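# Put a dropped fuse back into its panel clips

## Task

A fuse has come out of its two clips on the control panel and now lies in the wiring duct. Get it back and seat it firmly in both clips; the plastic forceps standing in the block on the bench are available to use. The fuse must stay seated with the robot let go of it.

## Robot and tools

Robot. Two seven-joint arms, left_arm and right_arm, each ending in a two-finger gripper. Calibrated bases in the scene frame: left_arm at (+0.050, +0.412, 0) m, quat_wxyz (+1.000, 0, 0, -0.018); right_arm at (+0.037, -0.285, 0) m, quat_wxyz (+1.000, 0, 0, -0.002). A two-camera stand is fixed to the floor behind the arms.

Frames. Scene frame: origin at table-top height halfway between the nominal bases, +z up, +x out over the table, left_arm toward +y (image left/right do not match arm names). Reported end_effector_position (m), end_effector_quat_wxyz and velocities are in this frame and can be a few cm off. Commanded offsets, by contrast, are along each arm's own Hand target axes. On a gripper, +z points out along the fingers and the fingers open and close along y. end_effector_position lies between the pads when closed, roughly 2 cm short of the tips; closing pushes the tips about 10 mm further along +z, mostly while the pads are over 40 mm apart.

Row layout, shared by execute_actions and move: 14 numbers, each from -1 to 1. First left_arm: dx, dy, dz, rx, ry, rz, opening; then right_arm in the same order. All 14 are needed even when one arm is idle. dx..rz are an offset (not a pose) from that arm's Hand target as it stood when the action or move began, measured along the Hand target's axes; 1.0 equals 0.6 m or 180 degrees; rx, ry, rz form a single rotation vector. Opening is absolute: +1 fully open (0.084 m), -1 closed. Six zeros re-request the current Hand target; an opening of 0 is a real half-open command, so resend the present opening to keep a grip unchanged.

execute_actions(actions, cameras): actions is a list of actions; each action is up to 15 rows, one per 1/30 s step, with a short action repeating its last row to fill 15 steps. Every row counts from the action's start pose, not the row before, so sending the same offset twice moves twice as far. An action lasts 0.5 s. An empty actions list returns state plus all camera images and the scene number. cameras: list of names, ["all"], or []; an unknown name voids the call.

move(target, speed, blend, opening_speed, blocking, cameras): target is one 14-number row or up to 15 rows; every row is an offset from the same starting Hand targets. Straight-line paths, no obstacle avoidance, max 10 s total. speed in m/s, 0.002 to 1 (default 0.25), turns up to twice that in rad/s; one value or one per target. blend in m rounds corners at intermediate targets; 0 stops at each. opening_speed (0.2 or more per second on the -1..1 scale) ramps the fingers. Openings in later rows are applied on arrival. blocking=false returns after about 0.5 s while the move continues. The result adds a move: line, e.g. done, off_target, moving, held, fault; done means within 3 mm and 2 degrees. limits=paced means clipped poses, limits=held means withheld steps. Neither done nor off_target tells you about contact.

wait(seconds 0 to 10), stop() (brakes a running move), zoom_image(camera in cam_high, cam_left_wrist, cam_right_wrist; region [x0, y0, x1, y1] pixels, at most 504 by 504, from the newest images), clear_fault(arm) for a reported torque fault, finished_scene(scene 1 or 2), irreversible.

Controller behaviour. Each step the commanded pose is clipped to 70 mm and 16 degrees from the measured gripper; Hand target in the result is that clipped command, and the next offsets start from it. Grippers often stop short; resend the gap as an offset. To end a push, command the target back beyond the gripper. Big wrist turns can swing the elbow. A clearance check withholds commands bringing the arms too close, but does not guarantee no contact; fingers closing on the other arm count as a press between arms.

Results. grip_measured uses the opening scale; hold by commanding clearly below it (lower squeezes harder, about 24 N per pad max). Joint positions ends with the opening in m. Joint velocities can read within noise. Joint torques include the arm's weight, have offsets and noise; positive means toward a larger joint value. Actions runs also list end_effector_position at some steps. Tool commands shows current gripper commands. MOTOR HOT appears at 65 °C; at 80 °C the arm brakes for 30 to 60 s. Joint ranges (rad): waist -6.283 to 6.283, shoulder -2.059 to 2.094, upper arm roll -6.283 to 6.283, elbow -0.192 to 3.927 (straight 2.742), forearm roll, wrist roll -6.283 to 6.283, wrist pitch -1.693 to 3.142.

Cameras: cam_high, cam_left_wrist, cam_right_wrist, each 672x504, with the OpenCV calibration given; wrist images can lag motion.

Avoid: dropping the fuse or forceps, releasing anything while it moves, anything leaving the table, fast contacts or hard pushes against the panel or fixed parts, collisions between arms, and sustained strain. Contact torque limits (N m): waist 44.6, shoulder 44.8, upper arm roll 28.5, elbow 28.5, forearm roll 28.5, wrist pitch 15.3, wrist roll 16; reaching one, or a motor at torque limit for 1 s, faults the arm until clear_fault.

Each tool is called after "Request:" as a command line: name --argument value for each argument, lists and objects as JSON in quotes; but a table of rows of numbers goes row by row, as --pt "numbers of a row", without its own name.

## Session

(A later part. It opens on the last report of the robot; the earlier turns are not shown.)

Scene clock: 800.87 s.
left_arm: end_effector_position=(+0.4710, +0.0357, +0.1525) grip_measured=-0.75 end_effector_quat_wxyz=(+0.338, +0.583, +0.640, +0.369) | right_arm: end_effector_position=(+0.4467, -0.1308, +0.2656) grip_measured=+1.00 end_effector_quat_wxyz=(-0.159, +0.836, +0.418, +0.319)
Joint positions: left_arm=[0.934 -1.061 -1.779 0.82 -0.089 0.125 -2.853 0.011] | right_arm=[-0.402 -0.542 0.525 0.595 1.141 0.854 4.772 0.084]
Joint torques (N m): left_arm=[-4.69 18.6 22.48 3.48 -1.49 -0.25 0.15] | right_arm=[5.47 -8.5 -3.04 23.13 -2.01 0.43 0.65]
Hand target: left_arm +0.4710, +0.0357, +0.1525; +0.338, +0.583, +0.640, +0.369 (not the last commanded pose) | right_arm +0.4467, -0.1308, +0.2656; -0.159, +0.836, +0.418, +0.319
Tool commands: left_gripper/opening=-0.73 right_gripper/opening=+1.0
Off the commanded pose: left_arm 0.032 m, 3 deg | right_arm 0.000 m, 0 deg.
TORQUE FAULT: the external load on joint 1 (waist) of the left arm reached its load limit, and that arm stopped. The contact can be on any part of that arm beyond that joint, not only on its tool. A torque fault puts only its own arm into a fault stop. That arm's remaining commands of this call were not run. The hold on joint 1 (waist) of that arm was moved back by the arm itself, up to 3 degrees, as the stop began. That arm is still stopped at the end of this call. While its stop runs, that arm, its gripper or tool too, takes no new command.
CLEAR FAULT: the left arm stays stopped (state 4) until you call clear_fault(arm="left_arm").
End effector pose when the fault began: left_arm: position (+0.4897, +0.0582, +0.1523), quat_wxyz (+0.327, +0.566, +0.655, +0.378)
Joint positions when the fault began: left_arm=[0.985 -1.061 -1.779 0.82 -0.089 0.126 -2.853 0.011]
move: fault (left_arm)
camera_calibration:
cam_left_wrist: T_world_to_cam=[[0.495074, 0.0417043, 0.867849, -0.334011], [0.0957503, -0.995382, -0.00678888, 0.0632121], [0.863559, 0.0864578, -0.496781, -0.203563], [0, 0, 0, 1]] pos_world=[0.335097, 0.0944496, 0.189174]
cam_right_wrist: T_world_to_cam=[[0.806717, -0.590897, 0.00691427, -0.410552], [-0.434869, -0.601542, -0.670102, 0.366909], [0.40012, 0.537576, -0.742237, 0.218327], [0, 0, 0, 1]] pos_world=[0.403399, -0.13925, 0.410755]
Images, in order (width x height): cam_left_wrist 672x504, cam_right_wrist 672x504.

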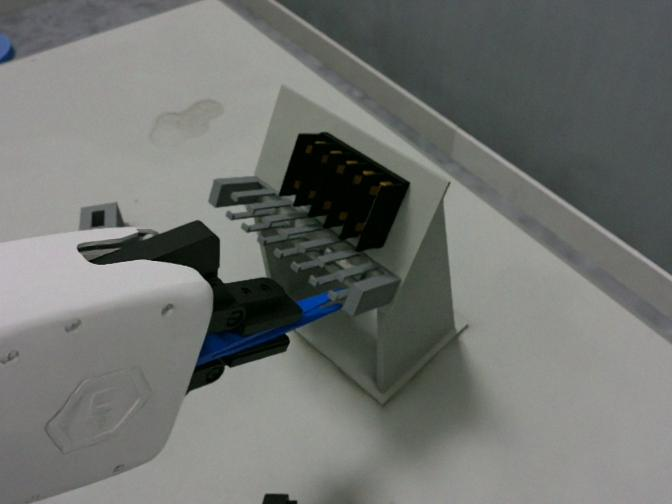

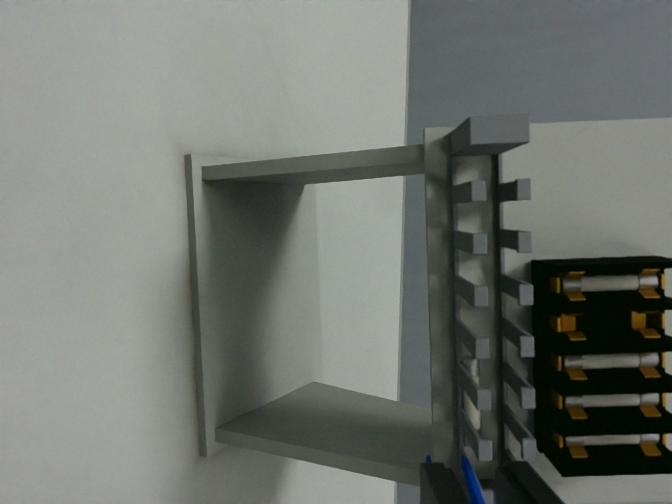

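Request:
clear_fault --arm "left_arm" --cameras '[]'

Request:
move --target '[0,0,-0.05,0,0,0,-0.76,0,0,0,0,0,0,1]' --speed 0.08 --cameras '["cam_left_wrist","cam_right_wrist"]'

Request:
zoom_image --camera "cam_left_wrist" --region '[180, 210, 420, 360]'

Scene clock: 824.93 s.
left_arm: end_effector_position=(+0.4710, +0.0357, +0.1525) grip_measured=-0.75 end_effector_quat_wxyz=(+0.338, +0.583, +0.640, +0.369) | right_arm: end_effector_position=(+0.4467, -0.1308, +0.2656) grip_measured=+1.00 end_effector_quat_wxyz=(-0.159, +0.836, +0.418, +0.319)
Joint positions: left_arm=[0.934 -1.061 -1.779 0.82 -0.089 0.125 -2.853 0.011] | right_arm=[-0.402 -0.542 0.525 0.595 1.141 0.854 4.772 0.084]
Joint torques (N m): left_arm=[-5 19.15 22.5 3.34 -1.68 -0.52 0.1] | right_arm=[5.35 -10.38 -1.81 23.53 0.09 0.82 0.62]
Hand target: left_arm +0.4710, +0.0357, +0.1525; +0.338, +0.583, +0.640, +0.369 (not the last commanded pose) | right_arm +0.4467, -0.1308, +0.2656; -0.159, +0.836, +0.418, +0.319
Tool commands: left_gripper/opening=-0.73 right_gripper/opening=+1.0
Off the commanded pose: left_arm 0.032 m, 3 deg | right_arm 0.000 m, 0 deg.
TORQUE FAULT, CONTINUED: the left arm's stop, for the torque fault of joint 1 (waist) that an earlier result reported, is over. The call counts as one of the actions that you can send in this scene. The hold on joint 1 (waist) of that arm was moved back by the arm itself, up to 3 degrees, as the stop began. That arm's target is now where it stood when the stop ended, not its last command. That arm's gripper keeps its grip as last carried out, and that arm accepts commands again: back off and push less far.
CLEAR FAULT: your call cleared the left arm's torque fault. If a joint's load stays at its limit, that arm stops again at once.
No camera images: "cameras" was empty.

Scene clock: 825.83 s.
left_arm: end_effector_position=(+0.4452, +0.0333, +0.1675) grip_measured=-0.78 end_effector_quat_wxyz=(+0.337, +0.583, +0.640, +0.369) | right_arm: end_effector_position=(+0.4467, -0.1308, +0.2656) grip_measured=+1.00 end_effector_quat_wxyz=(-0.159, +0.836, +0.418, +0.319)
Joint positions: left_arm=[0.819 -1.048 -1.72 0.782 -0.09 0.187 -2.853 0.01] | right_arm=[-0.402 -0.542 0.525 0.595 1.141 0.854 4.772 0.084]
Joint torques (N m): left_arm=[-4.24 24.59 27.4 2.47 -5.81 0.14 -1.86] | right_arm=[5.48 -9.75 -1.64 23.58 0.54 0.62 0.58]
Hand target: left_arm +0.4452, +0.0333, +0.1675; +0.338, +0.583, +0.640, +0.369 | right_arm +0.4467, -0.1308, +0.2656; -0.159, +0.836, +0.418, +0.319
Off the commanded pose: left_arm 0.000 m, 0 deg | right_arm 0.000 m, 0 deg.
move: done
camera_calibration:
cam_left_wrist: T_world_to_cam=[[0.495074, 0.0417043, 0.867849, -0.334156], [0.0957503, -0.995382, -0.00678888, 0.0633954], [0.863559, 0.0864578, -0.496781, -0.173624], [0, 0, 0, 1]] pos_world=[0.309297, 0.0920496, 0.204174]
cam_right_wrist: T_world_to_cam=[[0.806717, -0.590897, 0.00691427, -0.410552], [-0.434869, -0.601542, -0.670102, 0.366909], [0.40012, 0.537576, -0.742237, 0.218327], [0, 0, 0, 1]] pos_world=[0.403399, -0.13925, 0.410755]
Images, in order (width x height): cam_left_wrist 672x504, cam_right_wrist 672x504.

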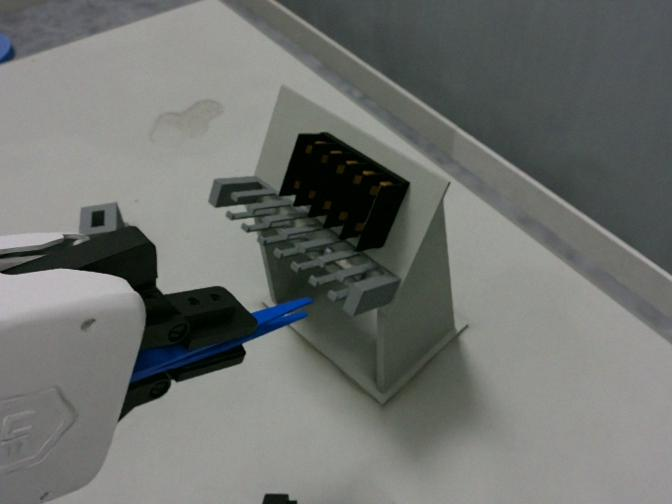

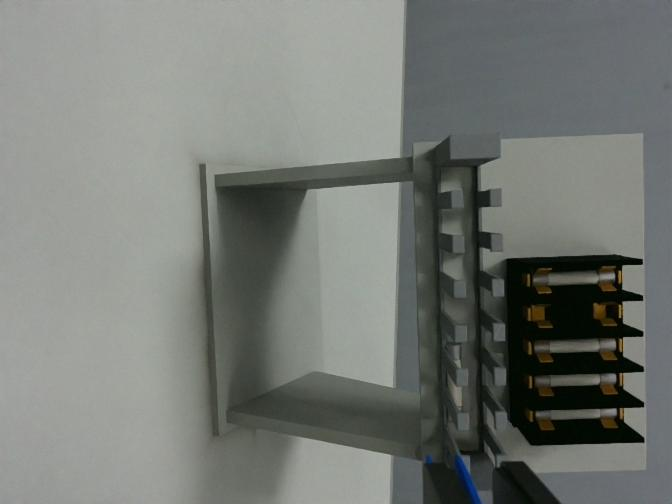

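Scaled by 2.100 from the camera's 672x504 image, which has a finer 960x720 frame.

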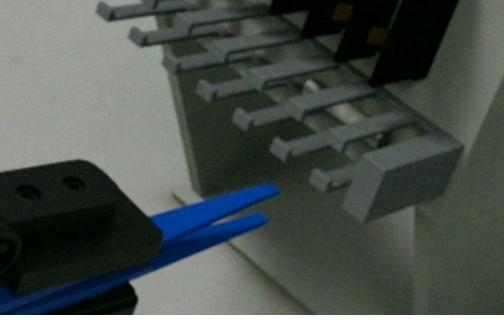

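Request:
move --target '[0.0337,0.0183,-0.0063,0.0005,0.0165,-0.0087,-0.73,0,0,0,0,0,0,1]' --speed 0.1 --cameras '["cam_left_wrist","cam_right_wrist"]'

Request:
zoom_image --camera "cam_left_wrist" --region '[200, 190, 410, 330]'

Request:
zoom_image --camera "cam_right_wrist" --region '[360, 380, 500, 504]'

Scene clock: 847.43 s.
left_arm: end_effector_position=(+0.4455, +0.0537, +0.1789) grip_measured=-0.75 end_effector_quat_wxyz=(+0.325, +0.565, +0.657, +0.379) | right_arm: end_effector_position=(+0.4467, -0.1308, +0.2656) grip_measured=+1.00 end_effector_quat_wxyz=(-0.159, +0.836, +0.418, +0.319)
Joint positions: left_arm=[0.785 -1.042 -1.672 0.759 -0.091 0.246 -2.853 0.011] | right_arm=[-0.402 -0.542 0.525 0.595 1.141 0.854 4.772 0.084]
Joint torques (N m): left_arm=[-4.75 23.04 27 2.82 0.41 0.19 2.01] | right_arm=[5.58 -9.17 -1.59 23.3 0.09 0.41 0.65]
Hand target: left_arm +0.4455, +0.0537, +0.1789; +0.325, +0.565, +0.657, +0.379 | right_arm +0.4467, -0.1308, +0.2656; -0.159, +0.836, +0.418, +0.319
Off the commanded pose: left_arm 0.000 m, 0 deg | right_arm 0.000 m, 0 deg.
move: done
camera_calibration:
cam_left_wrist: T_world_to_cam=[[0.493427, 0.0689894, 0.867047, -0.345567], [0.153851, -0.988054, -0.00893731, 0.0578446], [0.856072, 0.137806, -0.498146, -0.169145], [0, 0, 0, 1]] pos_world=[0.306413, 0.104303, 0.215881]
cam_right_wrist: T_world_to_cam=[[0.806717, -0.590897, 0.00691427, -0.410552], [-0.434869, -0.601542, -0.670102, 0.366909], [0.40012, 0.537576, -0.742237, 0.218327], [0, 0, 0, 1]] pos_world=[0.403399, -0.13925, 0.410755]
Images, in order (width x height): cam_left_wrist 672x504, cam_right_wrist 672x504.

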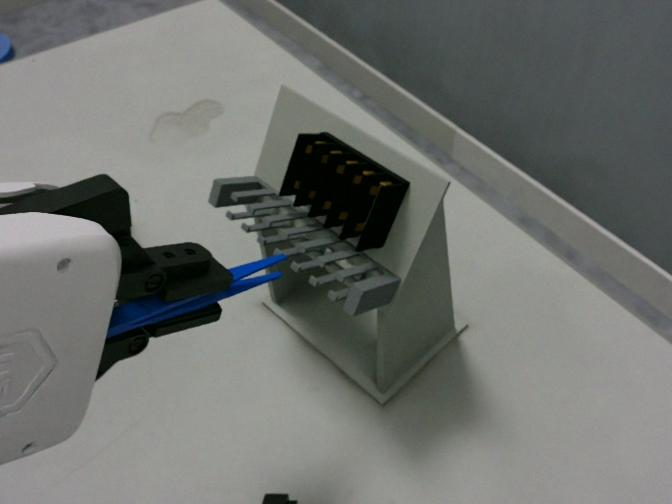

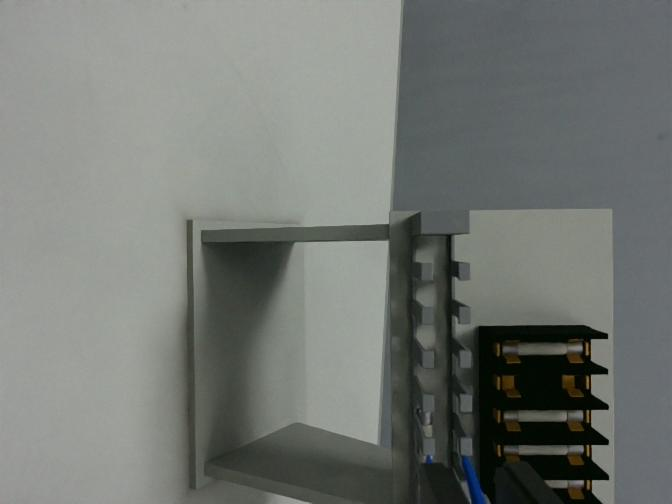

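Scaled by 2.400 from the camera's 672x504 image, which has a finer 960x720 frame.

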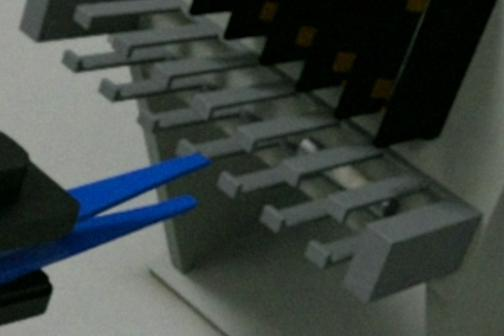

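Scaled by 3.600 from the camera's 672x504 image, which has a finer 960x720 frame.

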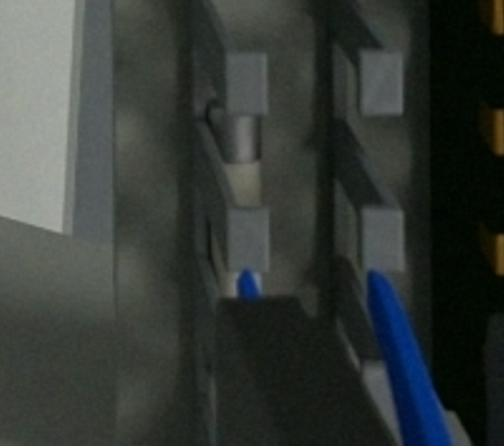

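Request:
move --target '[0,0,0.01,0,-0.047,0,-0.73,0,0,0,0,0,0,1]' --speed 0.1 --cameras '["cam_left_wrist","cam_right_wrist"]'

Request:
zoom_image --camera "cam_left_wrist" --region '[200, 190, 410, 330]'

Request:
zoom_image --camera "cam_right_wrist" --region '[380, 380, 520, 504]'

Scene clock: 880.80 s.
left_arm: end_effector_position=(+0.4506, +0.0544, +0.1759) grip_measured=-0.75 end_effector_quat_wxyz=(+0.373, +0.591, +0.631, +0.336) | right_arm: end_effector_position=(+0.4467, -0.1308, +0.2656) grip_measured=+1.00 end_effector_quat_wxyz=(-0.159, +0.836, +0.418, +0.319)
Joint positions: left_arm=[0.811 -0.977 -1.686 0.654 -0.087 -0.018 -2.819 0.011] | right_arm=[-0.402 -0.542 0.525 0.595 1.141 0.854 4.772 0.084]
Joint torques (N m): left_arm=[3.49 21.72 15.39 2.83 2.48 -2.57 2.12] | right_arm=[5.44 -9.33 -1.6 23.43 0.6 0.53 0.39]
Hand target: left_arm +0.4506, +0.0545, +0.1759; +0.373, +0.591, +0.631, +0.336 | right_arm +0.4467, -0.1308, +0.2656; -0.159, +0.836, +0.418, +0.319
Off the commanded pose: left_arm 0.000 m, 0 deg | right_arm 0.000 m, 0 deg.
move: done
camera_calibration:
cam_left_wrist: T_world_to_cam=[[0.49266, 0.0692951, 0.867459, -0.345286], [0.0264146, -0.997556, 0.0646859, 0.102758], [0.869821, -0.00895459, -0.493286, -0.1742], [0, 0, 0, 1]] pos_world=[0.318918, 0.124874, 0.206944]
cam_right_wrist: T_world_to_cam=[[0.806717, -0.590897, 0.00691427, -0.410552], [-0.434869, -0.601542, -0.670102, 0.366909], [0.40012, 0.537576, -0.742237, 0.218327], [0, 0, 0, 1]] pos_world=[0.403399, -0.13925, 0.410755]
Images, in order (width x height): cam_left_wrist 672x504, cam_right_wrist 672x504.

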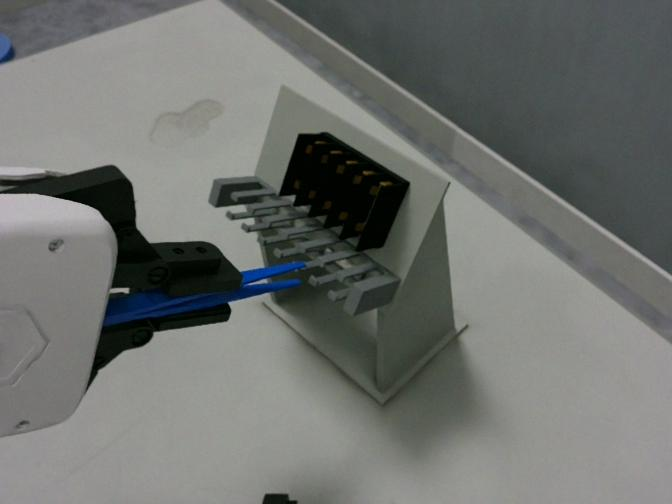

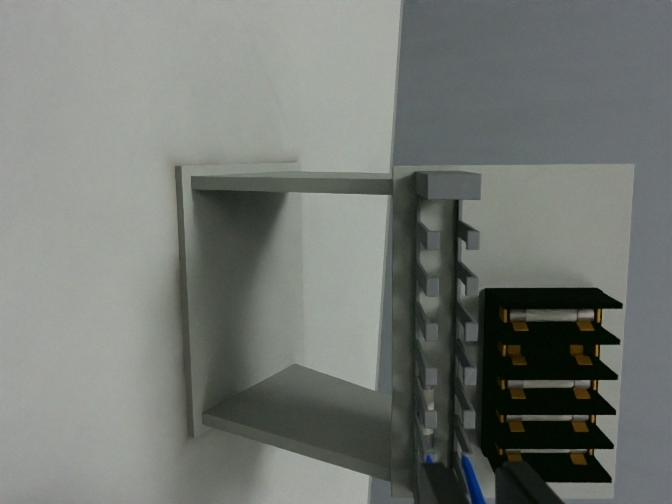

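Scaled by 2.400 from the camera's 672x504 image, which has a finer 960x720 frame.

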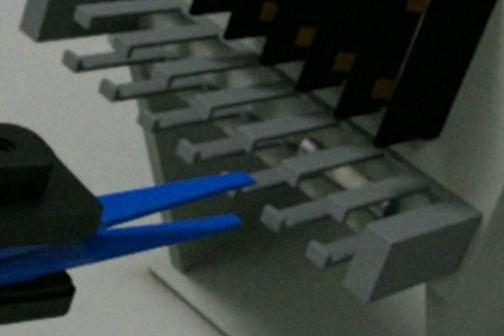

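Scaled by 3.600 from the camera's 672x504 image, which has a finer 960x720 frame.

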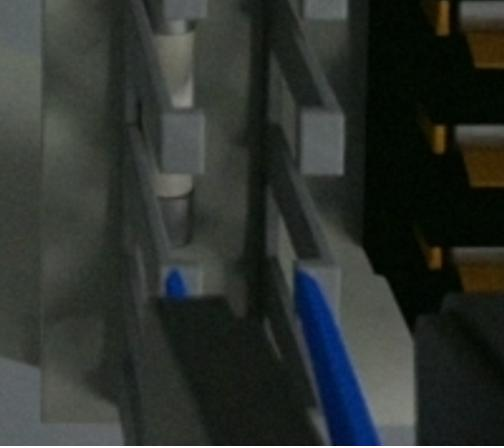

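Request:
move --target '[0.00985,0,0.0659,0,0,0,-0.73,0,0,0,0,0,0,1]' --speed 0.08 --cameras '["cam_left_wrist","cam_right_wrist"]'

Request:
zoom_image --camera "cam_left_wrist" --region '[270, 220, 390, 300]'

Request:
zoom_image --camera "cam_right_wrist" --region '[380, 380, 520, 504]'

Scene clock: 912.07 s.
left_arm: end_effector_position=(+0.4848, +0.0597, +0.1558) grip_measured=-0.75 end_effector_quat_wxyz=(+0.373, +0.591, +0.631, +0.336) | right_arm: end_effector_position=(+0.4467, -0.1308, +0.2656) grip_measured=+1.00 end_effector_quat_wxyz=(-0.159, +0.836, +0.418, +0.319)
Joint positions: left_arm=[0.985 -0.989 -1.78 0.707 -0.074 -0.111 -2.822 0.011] | right_arm=[-0.402 -0.542 0.525 0.595 1.141 0.854 4.772 0.084]
Joint torques (N m): left_arm=[3.65 12.6 15.61 7.56 2.38 -2.52 -1.94] | right_arm=[5.4 -9.48 -1.37 23.51 0.57 0.29 0.59]
Hand target: left_arm +0.4848, +0.0597, +0.1558; +0.373, +0.591, +0.631, +0.336 | right_arm +0.4467, -0.1308, +0.2656; -0.159, +0.836, +0.418, +0.319
Off the commanded pose: left_arm 0.000 m, 0 deg | right_arm 0.000 m, 0 deg.
move: done
camera_calibration:
cam_left_wrist: T_world_to_cam=[[0.49266, 0.0692461, 0.867462, -0.345148], [0.0263904, -0.997559, 0.0646432, 0.108452], [0.869821, -0.00895447, -0.493285, -0.213767], [0, 0, 0, 1]] pos_world=[0.353118, 0.130174, 0.186944]
cam_right_wrist: T_world_to_cam=[[0.806717, -0.590897, 0.00691427, -0.410552], [-0.434869, -0.601542, -0.670102, 0.366909], [0.40012, 0.537576, -0.742237, 0.218327], [0, 0, 0, 1]] pos_world=[0.403399, -0.13925, 0.410755]
Images, in order (width x height): cam_left_wrist 672x504, cam_right_wrist 672x504.

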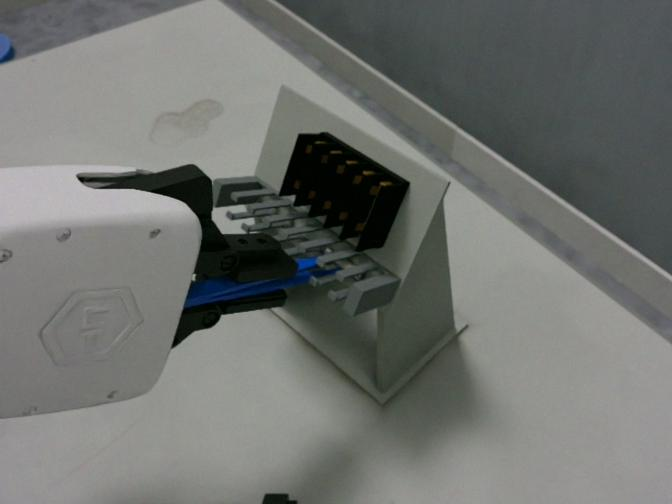

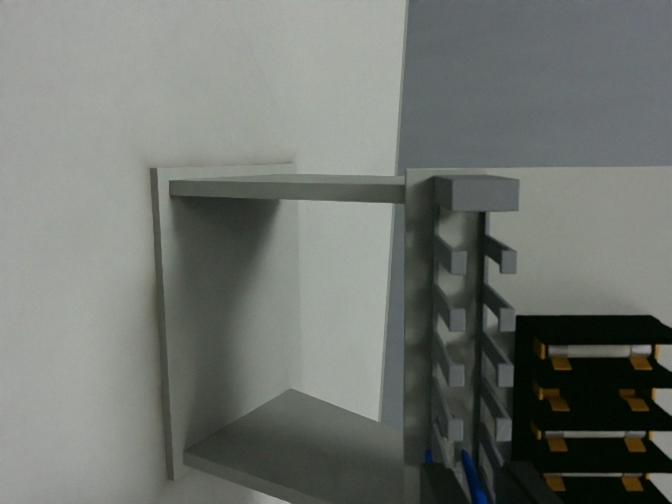

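Scaled by 4.200 from the camera's 672x504 image, which has a finer 960x720 frame.

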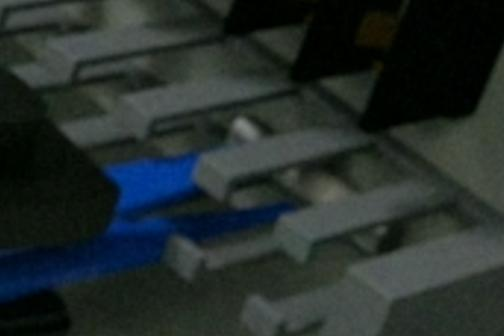

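Scaled by 3.600 from the camera's 672x504 image, which has a finer 960x720 frame.

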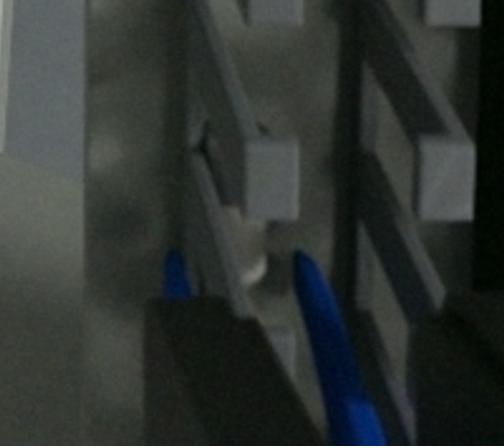

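Request:
move --pt "0.0007 0 0.0043 0 0 0 -0.73 0 0 0 0 0 0 1" --pt "0.0007 0 0.0043 0 0 0 -0.90 0 0 0 0 0 0 1" --speed 0.03 --opening_speed 0.3 --cameras '["cam_left_wrist","cam_right_wrist"]'

Request:
zoom_image --camera "cam_left_wrist" --region '[270, 220, 390, 300]'

Request:
zoom_image --camera "cam_right_wrist" --region '[380, 380, 520, 504]'

Scene clock: 925.87 s.
left_arm: end_effector_position=(+0.4871, +0.0601, +0.1545) grip_measured=-0.87 end_effector_quat_wxyz=(+0.373, +0.591, +0.631, +0.336) | right_arm: end_effector_position=(+0.4467, -0.1308, +0.2656) grip_measured=+1.00 end_effector_quat_wxyz=(-0.159, +0.836, +0.418, +0.319)
Joint positions: left_arm=[0.996 -0.991 -1.786 0.711 -0.073 -0.116 -2.822 0.006] | right_arm=[-0.402 -0.542 0.525 0.595 1.141 0.854 4.772 0.084]
Joint torques (N m): left_arm=[3.58 12.93 16.12 7.04 2.31 -2.41 -1.85] | right_arm=[5.62 -9.47 -1.73 23.49 0.81 0.3 0.41]
Hand target: left_arm +0.4871, +0.0601, +0.1545; +0.373, +0.591, +0.631, +0.336 | right_arm +0.4467, -0.1308, +0.2656; -0.159, +0.836, +0.418, +0.319
Off the commanded pose: left_arm 0.000 m, 0 deg | right_arm 0.000 m, 0 deg.
move: done
camera_calibration:
cam_left_wrist: T_world_to_cam=[[0.49266, 0.0692951, 0.867459, -0.345187], [0.0264146, -0.997556, 0.0646859, 0.108858], [0.869821, -0.00895459, -0.493286, -0.216405], [0, 0, 0, 1]] pos_world=[0.355418, 0.130574, 0.185644]
cam_right_wrist: T_world_to_cam=[[0.806717, -0.590897, 0.00691427, -0.410552], [-0.434869, -0.601542, -0.670102, 0.366909], [0.40012, 0.537576, -0.742237, 0.218327], [0, 0, 0, 1]] pos_world=[0.403399, -0.13925, 0.410755]
Images, in order (width x height): cam_left_wrist 672x504, cam_right_wrist 672x504.

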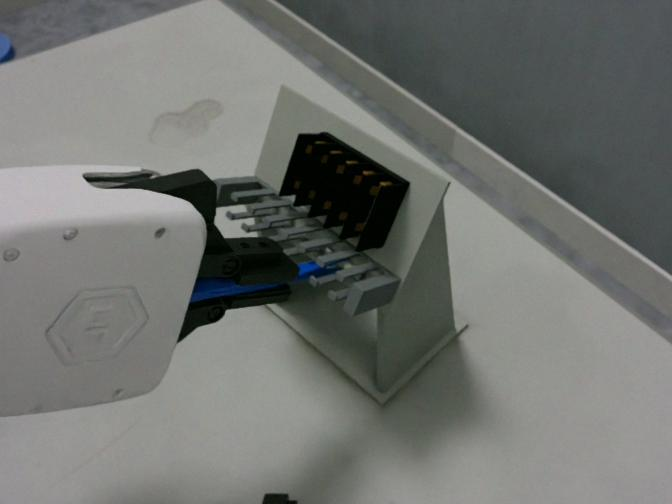

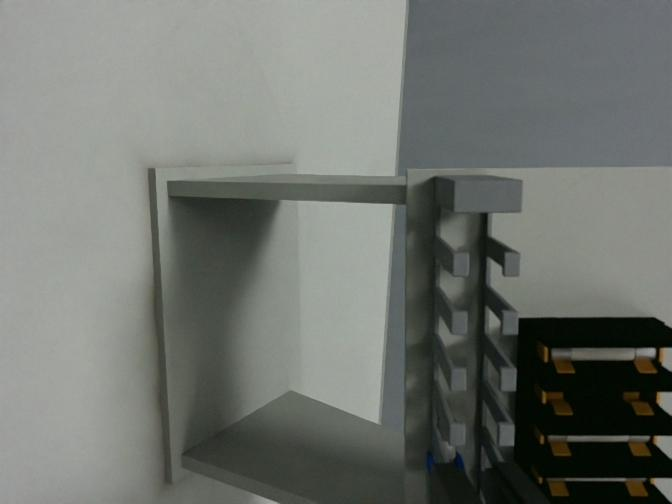

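Scaled by 4.200 from the camera's 672x504 image, which has a finer 960x720 frame.

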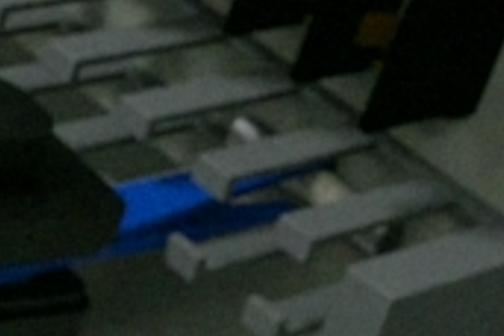

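Scaled by 3.600 from the camera's 672x504 image, which has a finer 960x720 frame.

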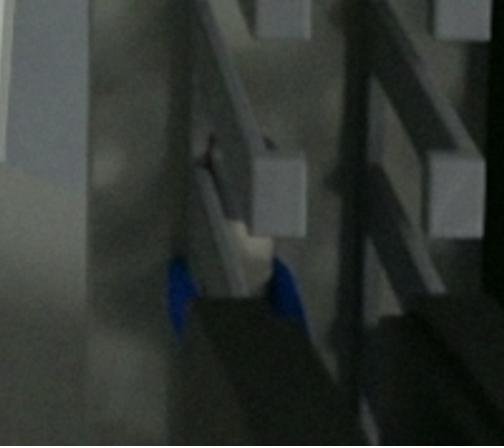

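Request:
move --target '[0,0.0045,0,0,0,0,-0.97,0,0,0,0,0,0,1]' --speed 0.03 --cameras '["cam_left_wrist","cam_right_wrist"]'

Request:
zoom_image --camera "cam_left_wrist" --region '[270, 220, 390, 300]'

Request:
zoom_image --camera "cam_right_wrist" --region '[380, 380, 520, 504]'

Scene clock: 934.70 s.
left_arm: end_effector_position=(+0.4884, +0.0603, +0.1568) grip_measured=-0.87 end_effector_quat_wxyz=(+0.373, +0.591, +0.631, +0.336) | right_arm: end_effector_position=(+0.4467, -0.1308, +0.2656) grip_measured=+1.00 end_effector_quat_wxyz=(-0.159, +0.836, +0.418, +0.319)
Joint positions: left_arm=[0.998 -0.986 -1.782 0.713 -0.07 -0.114 -2.818 0.006] | right_arm=[-0.402 -0.542 0.525 0.595 1.141 0.854 4.772 0.084]
Joint torques (N m): left_arm=[3.91 24.31 25.84 7.44 2.65 0.06 2.08] | right_arm=[5.48 -8.93 -1.17 23.24 0.97 0.26 0.4]
Hand target: left_arm +0.4884, +0.0603, +0.1569; +0.373, +0.591, +0.631, +0.336 | right_arm +0.4467, -0.1308, +0.2656; -0.159, +0.836, +0.418, +0.319
Off the commanded pose: left_arm 0.000 m, 0 deg | right_arm 0.000 m, 0 deg.
move: done
camera_calibration:
cam_left_wrist: T_world_to_cam=[[0.49266, 0.0692461, 0.867462, -0.347831], [0.0263904, -0.997559, 0.0646432, 0.108891], [0.869821, -0.00895447, -0.493285, -0.2164], [0, 0, 0, 1]] pos_world=[0.356718, 0.130774, 0.187944]
cam_right_wrist: T_world_to_cam=[[0.806717, -0.590897, 0.00691427, -0.410552], [-0.434869, -0.601542, -0.670102, 0.366909], [0.40012, 0.537576, -0.742237, 0.218327], [0, 0, 0, 1]] pos_world=[0.403399, -0.13925, 0.410755]
Images, in order (width x height): cam_left_wrist 672x504, cam_right_wrist 672x504.

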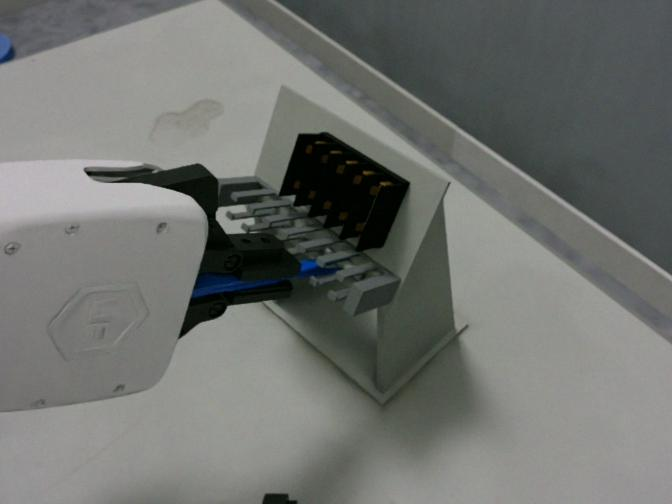

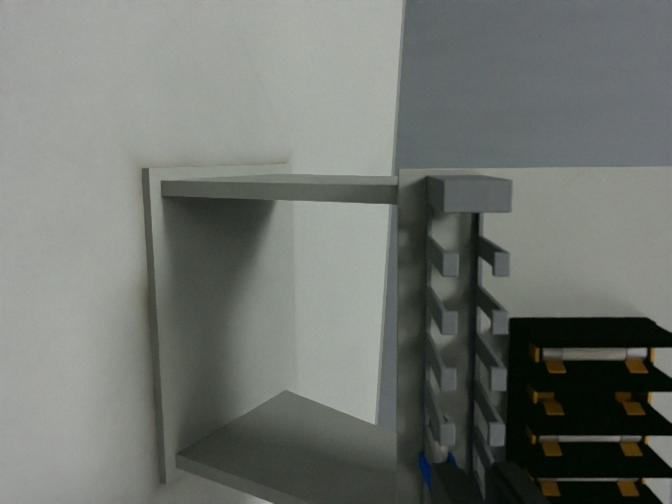

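Scaled by 4.200 from the camera's 672x504 image, which has a finer 960x720 frame.

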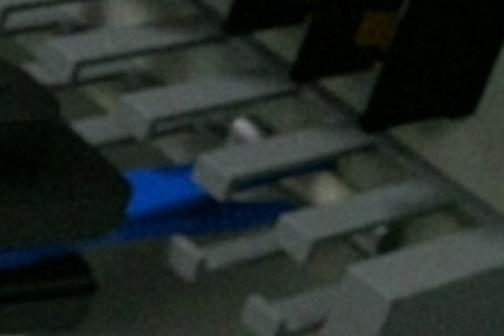

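Scaled by 3.600 from the camera's 672x504 image, which has a finer 960x720 frame.

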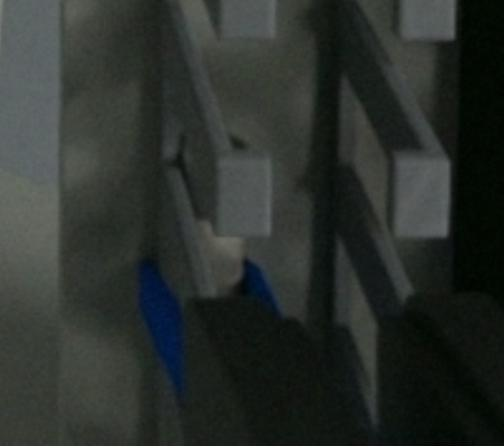

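Request:
move --pt "0 0.0035 0 0 0 0 -1 0 0 0 0 0 0 1" --pt "-0.0018 0.0035 -0.012 0 0 0 -1 0 0 0 0 0 0 1" --speed 0.03 --cameras '["cam_left_wrist","cam_right_wrist"]'

Request:
zoom_image --camera "cam_left_wrist" --region '[270, 220, 390, 300]'

Request:
zoom_image --camera "cam_right_wrist" --region '[380, 380, 520, 504]'

Scene clock: 958.93 s.
left_arm: end_effector_position=(+0.4832, +0.0595, +0.1623) grip_measured=-0.87 end_effector_quat_wxyz=(+0.373, +0.591, +0.631, +0.336) | right_arm: end_effector_position=(+0.4467, -0.1308, +0.2656) grip_measured=+1.00 end_effector_quat_wxyz=(-0.159, +0.836, +0.418, +0.319)
Joint positions: left_arm=[0.968 -0.978 -1.761 0.704 -0.07 -0.097 -2.814 0.006] | right_arm=[-0.402 -0.542 0.525 0.595 1.141 0.854 4.772 0.084]
Joint torques (N m): left_arm=[-4.46 23.82 25.68 2.8 -6.52 -0.03 1.99] | right_arm=[5.47 -8.97 -1.45 23.35 1.21 0.29 0.51]
Hand target: left_arm +0.4832, +0.0595, +0.1623; +0.373, +0.591, +0.631, +0.336 | right_arm +0.4467, -0.1308, +0.2656; -0.159, +0.836, +0.418, +0.319
Off the commanded pose: left_arm 0.000 m, 0 deg | right_arm 0.000 m, 0 deg.
move: done
camera_calibration:
cam_left_wrist: T_world_to_cam=[[0.49266, 0.0692951, 0.867459, -0.34999], [0.0264146, -0.997556, 0.0646859, 0.107858], [0.869821, -0.00895459, -0.493286, -0.20917], [0, 0, 0, 1]] pos_world=[0.351518, 0.129974, 0.193444]
cam_right_wrist: T_world_to_cam=[[0.806717, -0.590897, 0.00691427, -0.410552], [-0.434869, -0.601542, -0.670102, 0.366909], [0.40012, 0.537576, -0.742237, 0.218327], [0, 0, 0, 1]] pos_world=[0.403399, -0.13925, 0.410755]
Images, in order (width x height): cam_left_wrist 672x504, cam_right_wrist 672x504.

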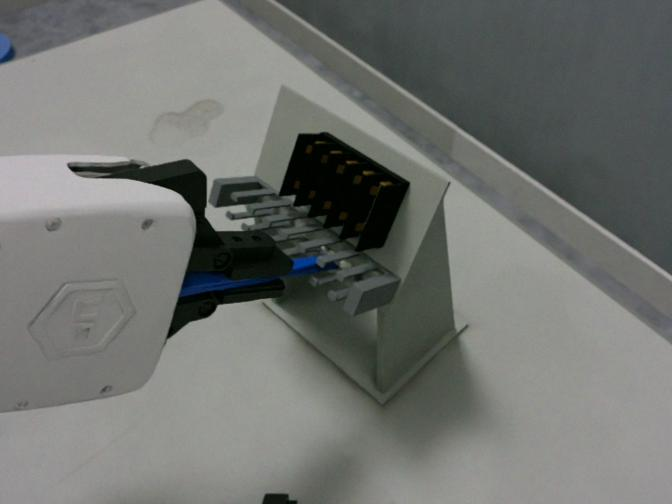

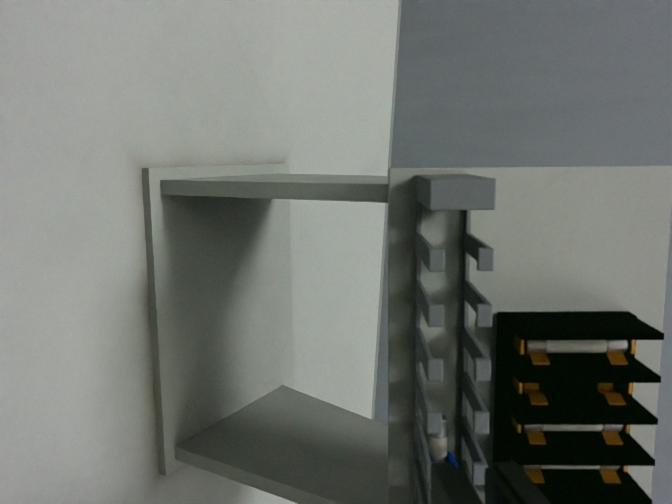

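Scaled by 4.200 from the camera's 672x504 image, which has a finer 960x720 frame.

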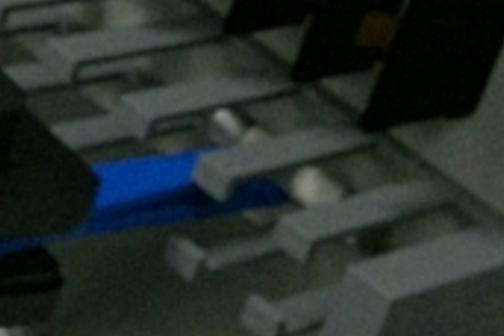

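Scaled by 3.600 from the camera's 672x504 image, which has a finer 960x720 frame.

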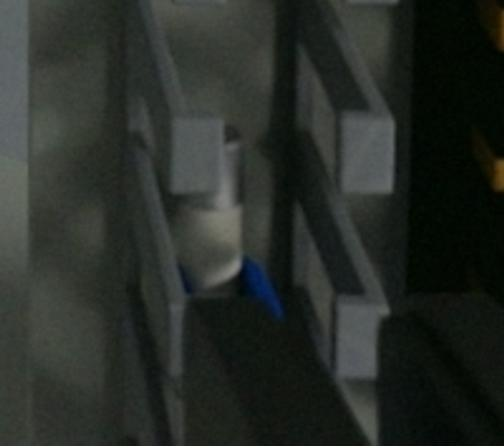

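Request:
move --pt "0 0.005 0 0 0 0 -1 0 0 0 0 0 0 1" --pt "-0.0044 0.005 -0.0297 0 0 0 -1 0 0 0 0 0 0 1" --speed 0.04 --cameras '["cam_left_wrist","cam_right_wrist"]'

Request:
zoom_image --camera "cam_left_wrist" --region '[250, 200, 400, 300]'

Request:
zoom_image --camera "cam_right_wrist" --region '[380, 380, 520, 504]'

Scene clock: 973.27 s.
left_arm: end_effector_position=(+0.4693, +0.0574, +0.1740) grip_measured=-0.87 end_effector_quat_wxyz=(+0.373, +0.591, +0.631, +0.336) | right_arm: end_effector_position=(+0.4467, -0.1308, +0.2656) grip_measured=+1.00 end_effector_quat_wxyz=(-0.159, +0.836, +0.418, +0.319)
Joint positions: left_arm=[0.89 -0.967 -1.713 0.681 -0.072 -0.055 -2.807 0.006] | right_arm=[-0.402 -0.542 0.525 0.595 1.141 0.854 4.772 0.084]
Joint torques (N m): left_arm=[-4.12 22.57 25.4 3.14 -6.39 -0.04 2.24] | right_arm=[5.04 -9.08 -1.14 23.37 1.55 0.31 0.37]
Hand target: left_arm +0.4693, +0.0574, +0.1740; +0.373, +0.591, +0.631, +0.336 | right_arm +0.4467, -0.1308, +0.2656; -0.159, +0.836, +0.418, +0.319
Off the commanded pose: left_arm 0.000 m, 0 deg | right_arm 0.000 m, 0 deg.
move: done
camera_calibration:
cam_left_wrist: T_world_to_cam=[[0.49266, 0.0692951, 0.867459, -0.353059], [0.0264146, -0.997556, 0.0646859, 0.10538], [0.869821, -0.00895459, -0.493286, -0.191376], [0, 0, 0, 1]] pos_world=[0.337618, 0.127874, 0.205044]
cam_right_wrist: T_world_to_cam=[[0.806717, -0.590897, 0.00691427, -0.410552], [-0.434869, -0.601542, -0.670102, 0.366909], [0.40012, 0.537576, -0.742237, 0.218327], [0, 0, 0, 1]] pos_world=[0.403399, -0.13925, 0.410755]
Images, in order (width x height): cam_left_wrist 672x504, cam_right_wrist 672x504.

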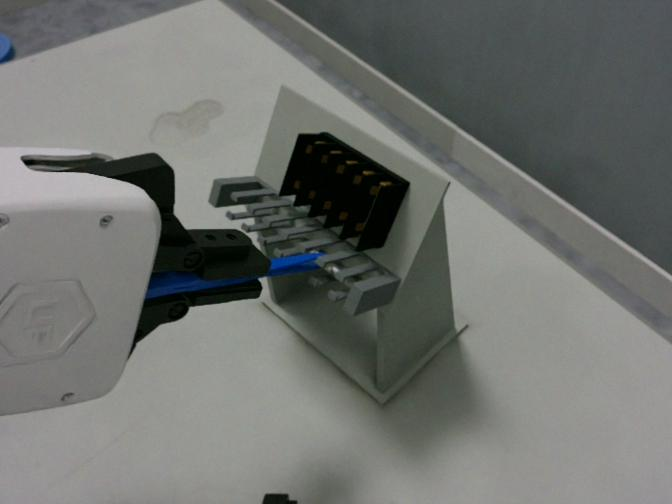

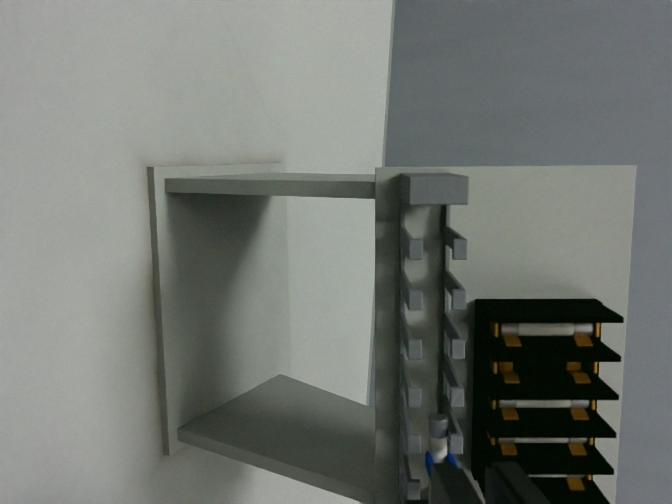

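Scaled by 3.360 from the camera's 672x504 image, which has a finer 960x720 frame.

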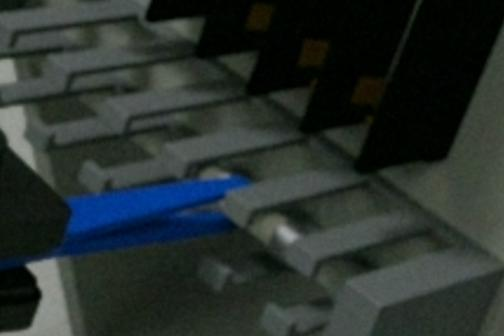

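Scaled by 3.600 from the camera's 672x504 image, which has a finer 960x720 frame.

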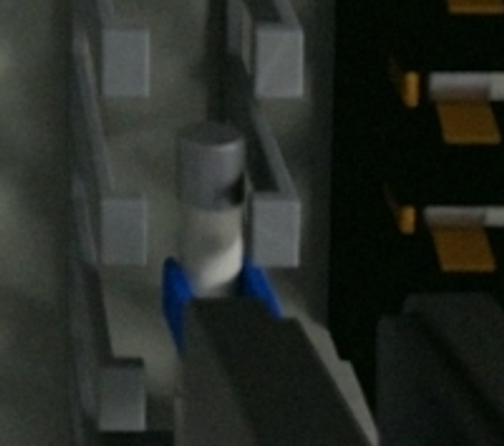

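Request:
move --pt "0 -0.0016 0 0 0 0 -1 0 0 0 0 0 0 1" --pt "-0.0114 -0.0016 -0.0775 0 0 0 -1 0 0 0 0 0 0 1" --speed 0.08 --cameras '["cam_left_wrist","cam_right_wrist"]'

Request:
zoom_image --camera "cam_left_wrist" --region '[200, 200, 350, 320]'

Request:
zoom_image --camera "cam_right_wrist" --region '[380, 380, 520, 504]'

Scene clock: 981.80 s.
left_arm: end_effector_position=(+0.4286, +0.0512, +0.1967) grip_measured=-0.87 end_effector_quat_wxyz=(+0.373, +0.591, +0.631, +0.336) | right_arm: end_effector_position=(+0.4467, -0.1308, +0.2656) grip_measured=+1.00 end_effector_quat_wxyz=(-0.159, +0.836, +0.418, +0.319)
Joint positions: left_arm=[0.683 -0.968 -1.6 0.63 -0.087 0.064 -2.806 0.006] | right_arm=[-0.402 -0.542 0.525 0.595 1.141 0.854 4.772 0.084]
Joint torques (N m): left_arm=[-4.46 8.4 25.25 3.46 -5.83 -0.11 2.09] | right_arm=[5.47 -9.2 -1.16 22.99 1.63 0.09 0.4]
Hand target: left_arm +0.4286, +0.0512, +0.1967; +0.373, +0.591, +0.631, +0.336 | right_arm +0.4467, -0.1308, +0.2656; -0.159, +0.836, +0.418, +0.319
Off the commanded pose: left_arm 0.000 m, 0 deg | right_arm 0.000 m, 0 deg.
move: done
camera_calibration:
cam_left_wrist: T_world_to_cam=[[0.49266, 0.0692951, 0.867459, -0.352269], [0.0264146, -0.997556, 0.0646859, 0.0988014], [0.869821, -0.00895459, -0.493286, -0.144833], [0, 0, 0, 1]] pos_world=[0.296918, 0.121674, 0.227744]
cam_right_wrist: T_world_to_cam=[[0.806717, -0.590897, 0.00691427, -0.410552], [-0.434869, -0.601542, -0.670102, 0.366909], [0.40012, 0.537576, -0.742237, 0.218327], [0, 0, 0, 1]] pos_world=[0.403399, -0.13925, 0.410755]
Images, in order (width x height): cam_left_wrist 672x504, cam_right_wrist 672x504.

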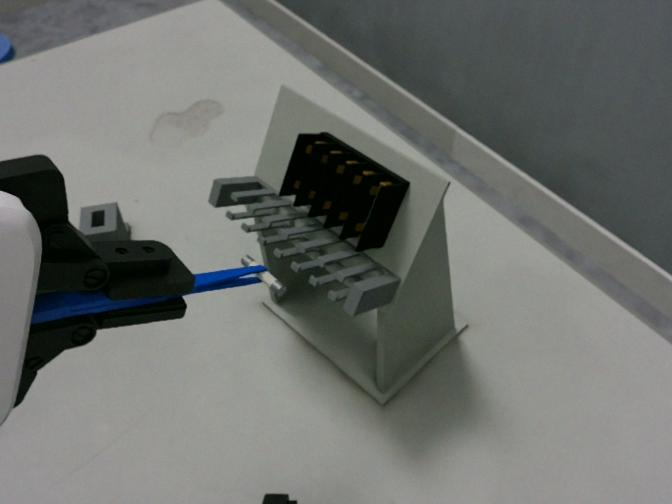

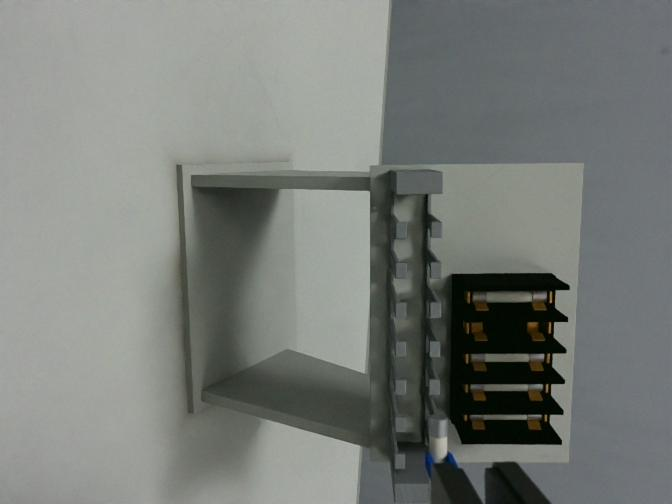

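Scaled by 3.360 from the camera's 672x504 image, which has a finer 960x720 frame.

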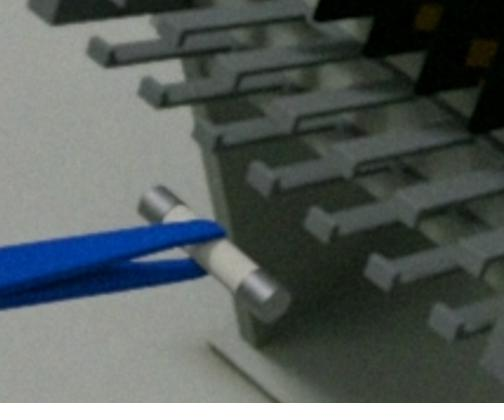

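Scaled by 3.600 from the camera's 672x504 image, which has a finer 960x720 frame.

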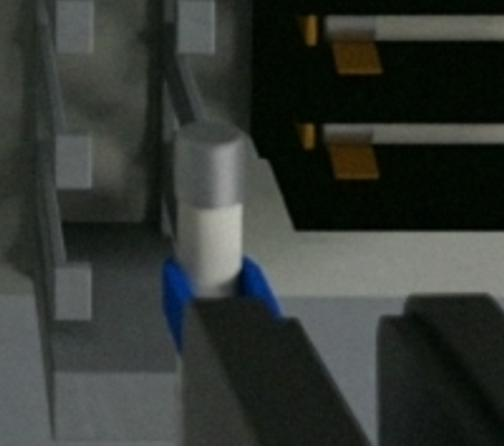

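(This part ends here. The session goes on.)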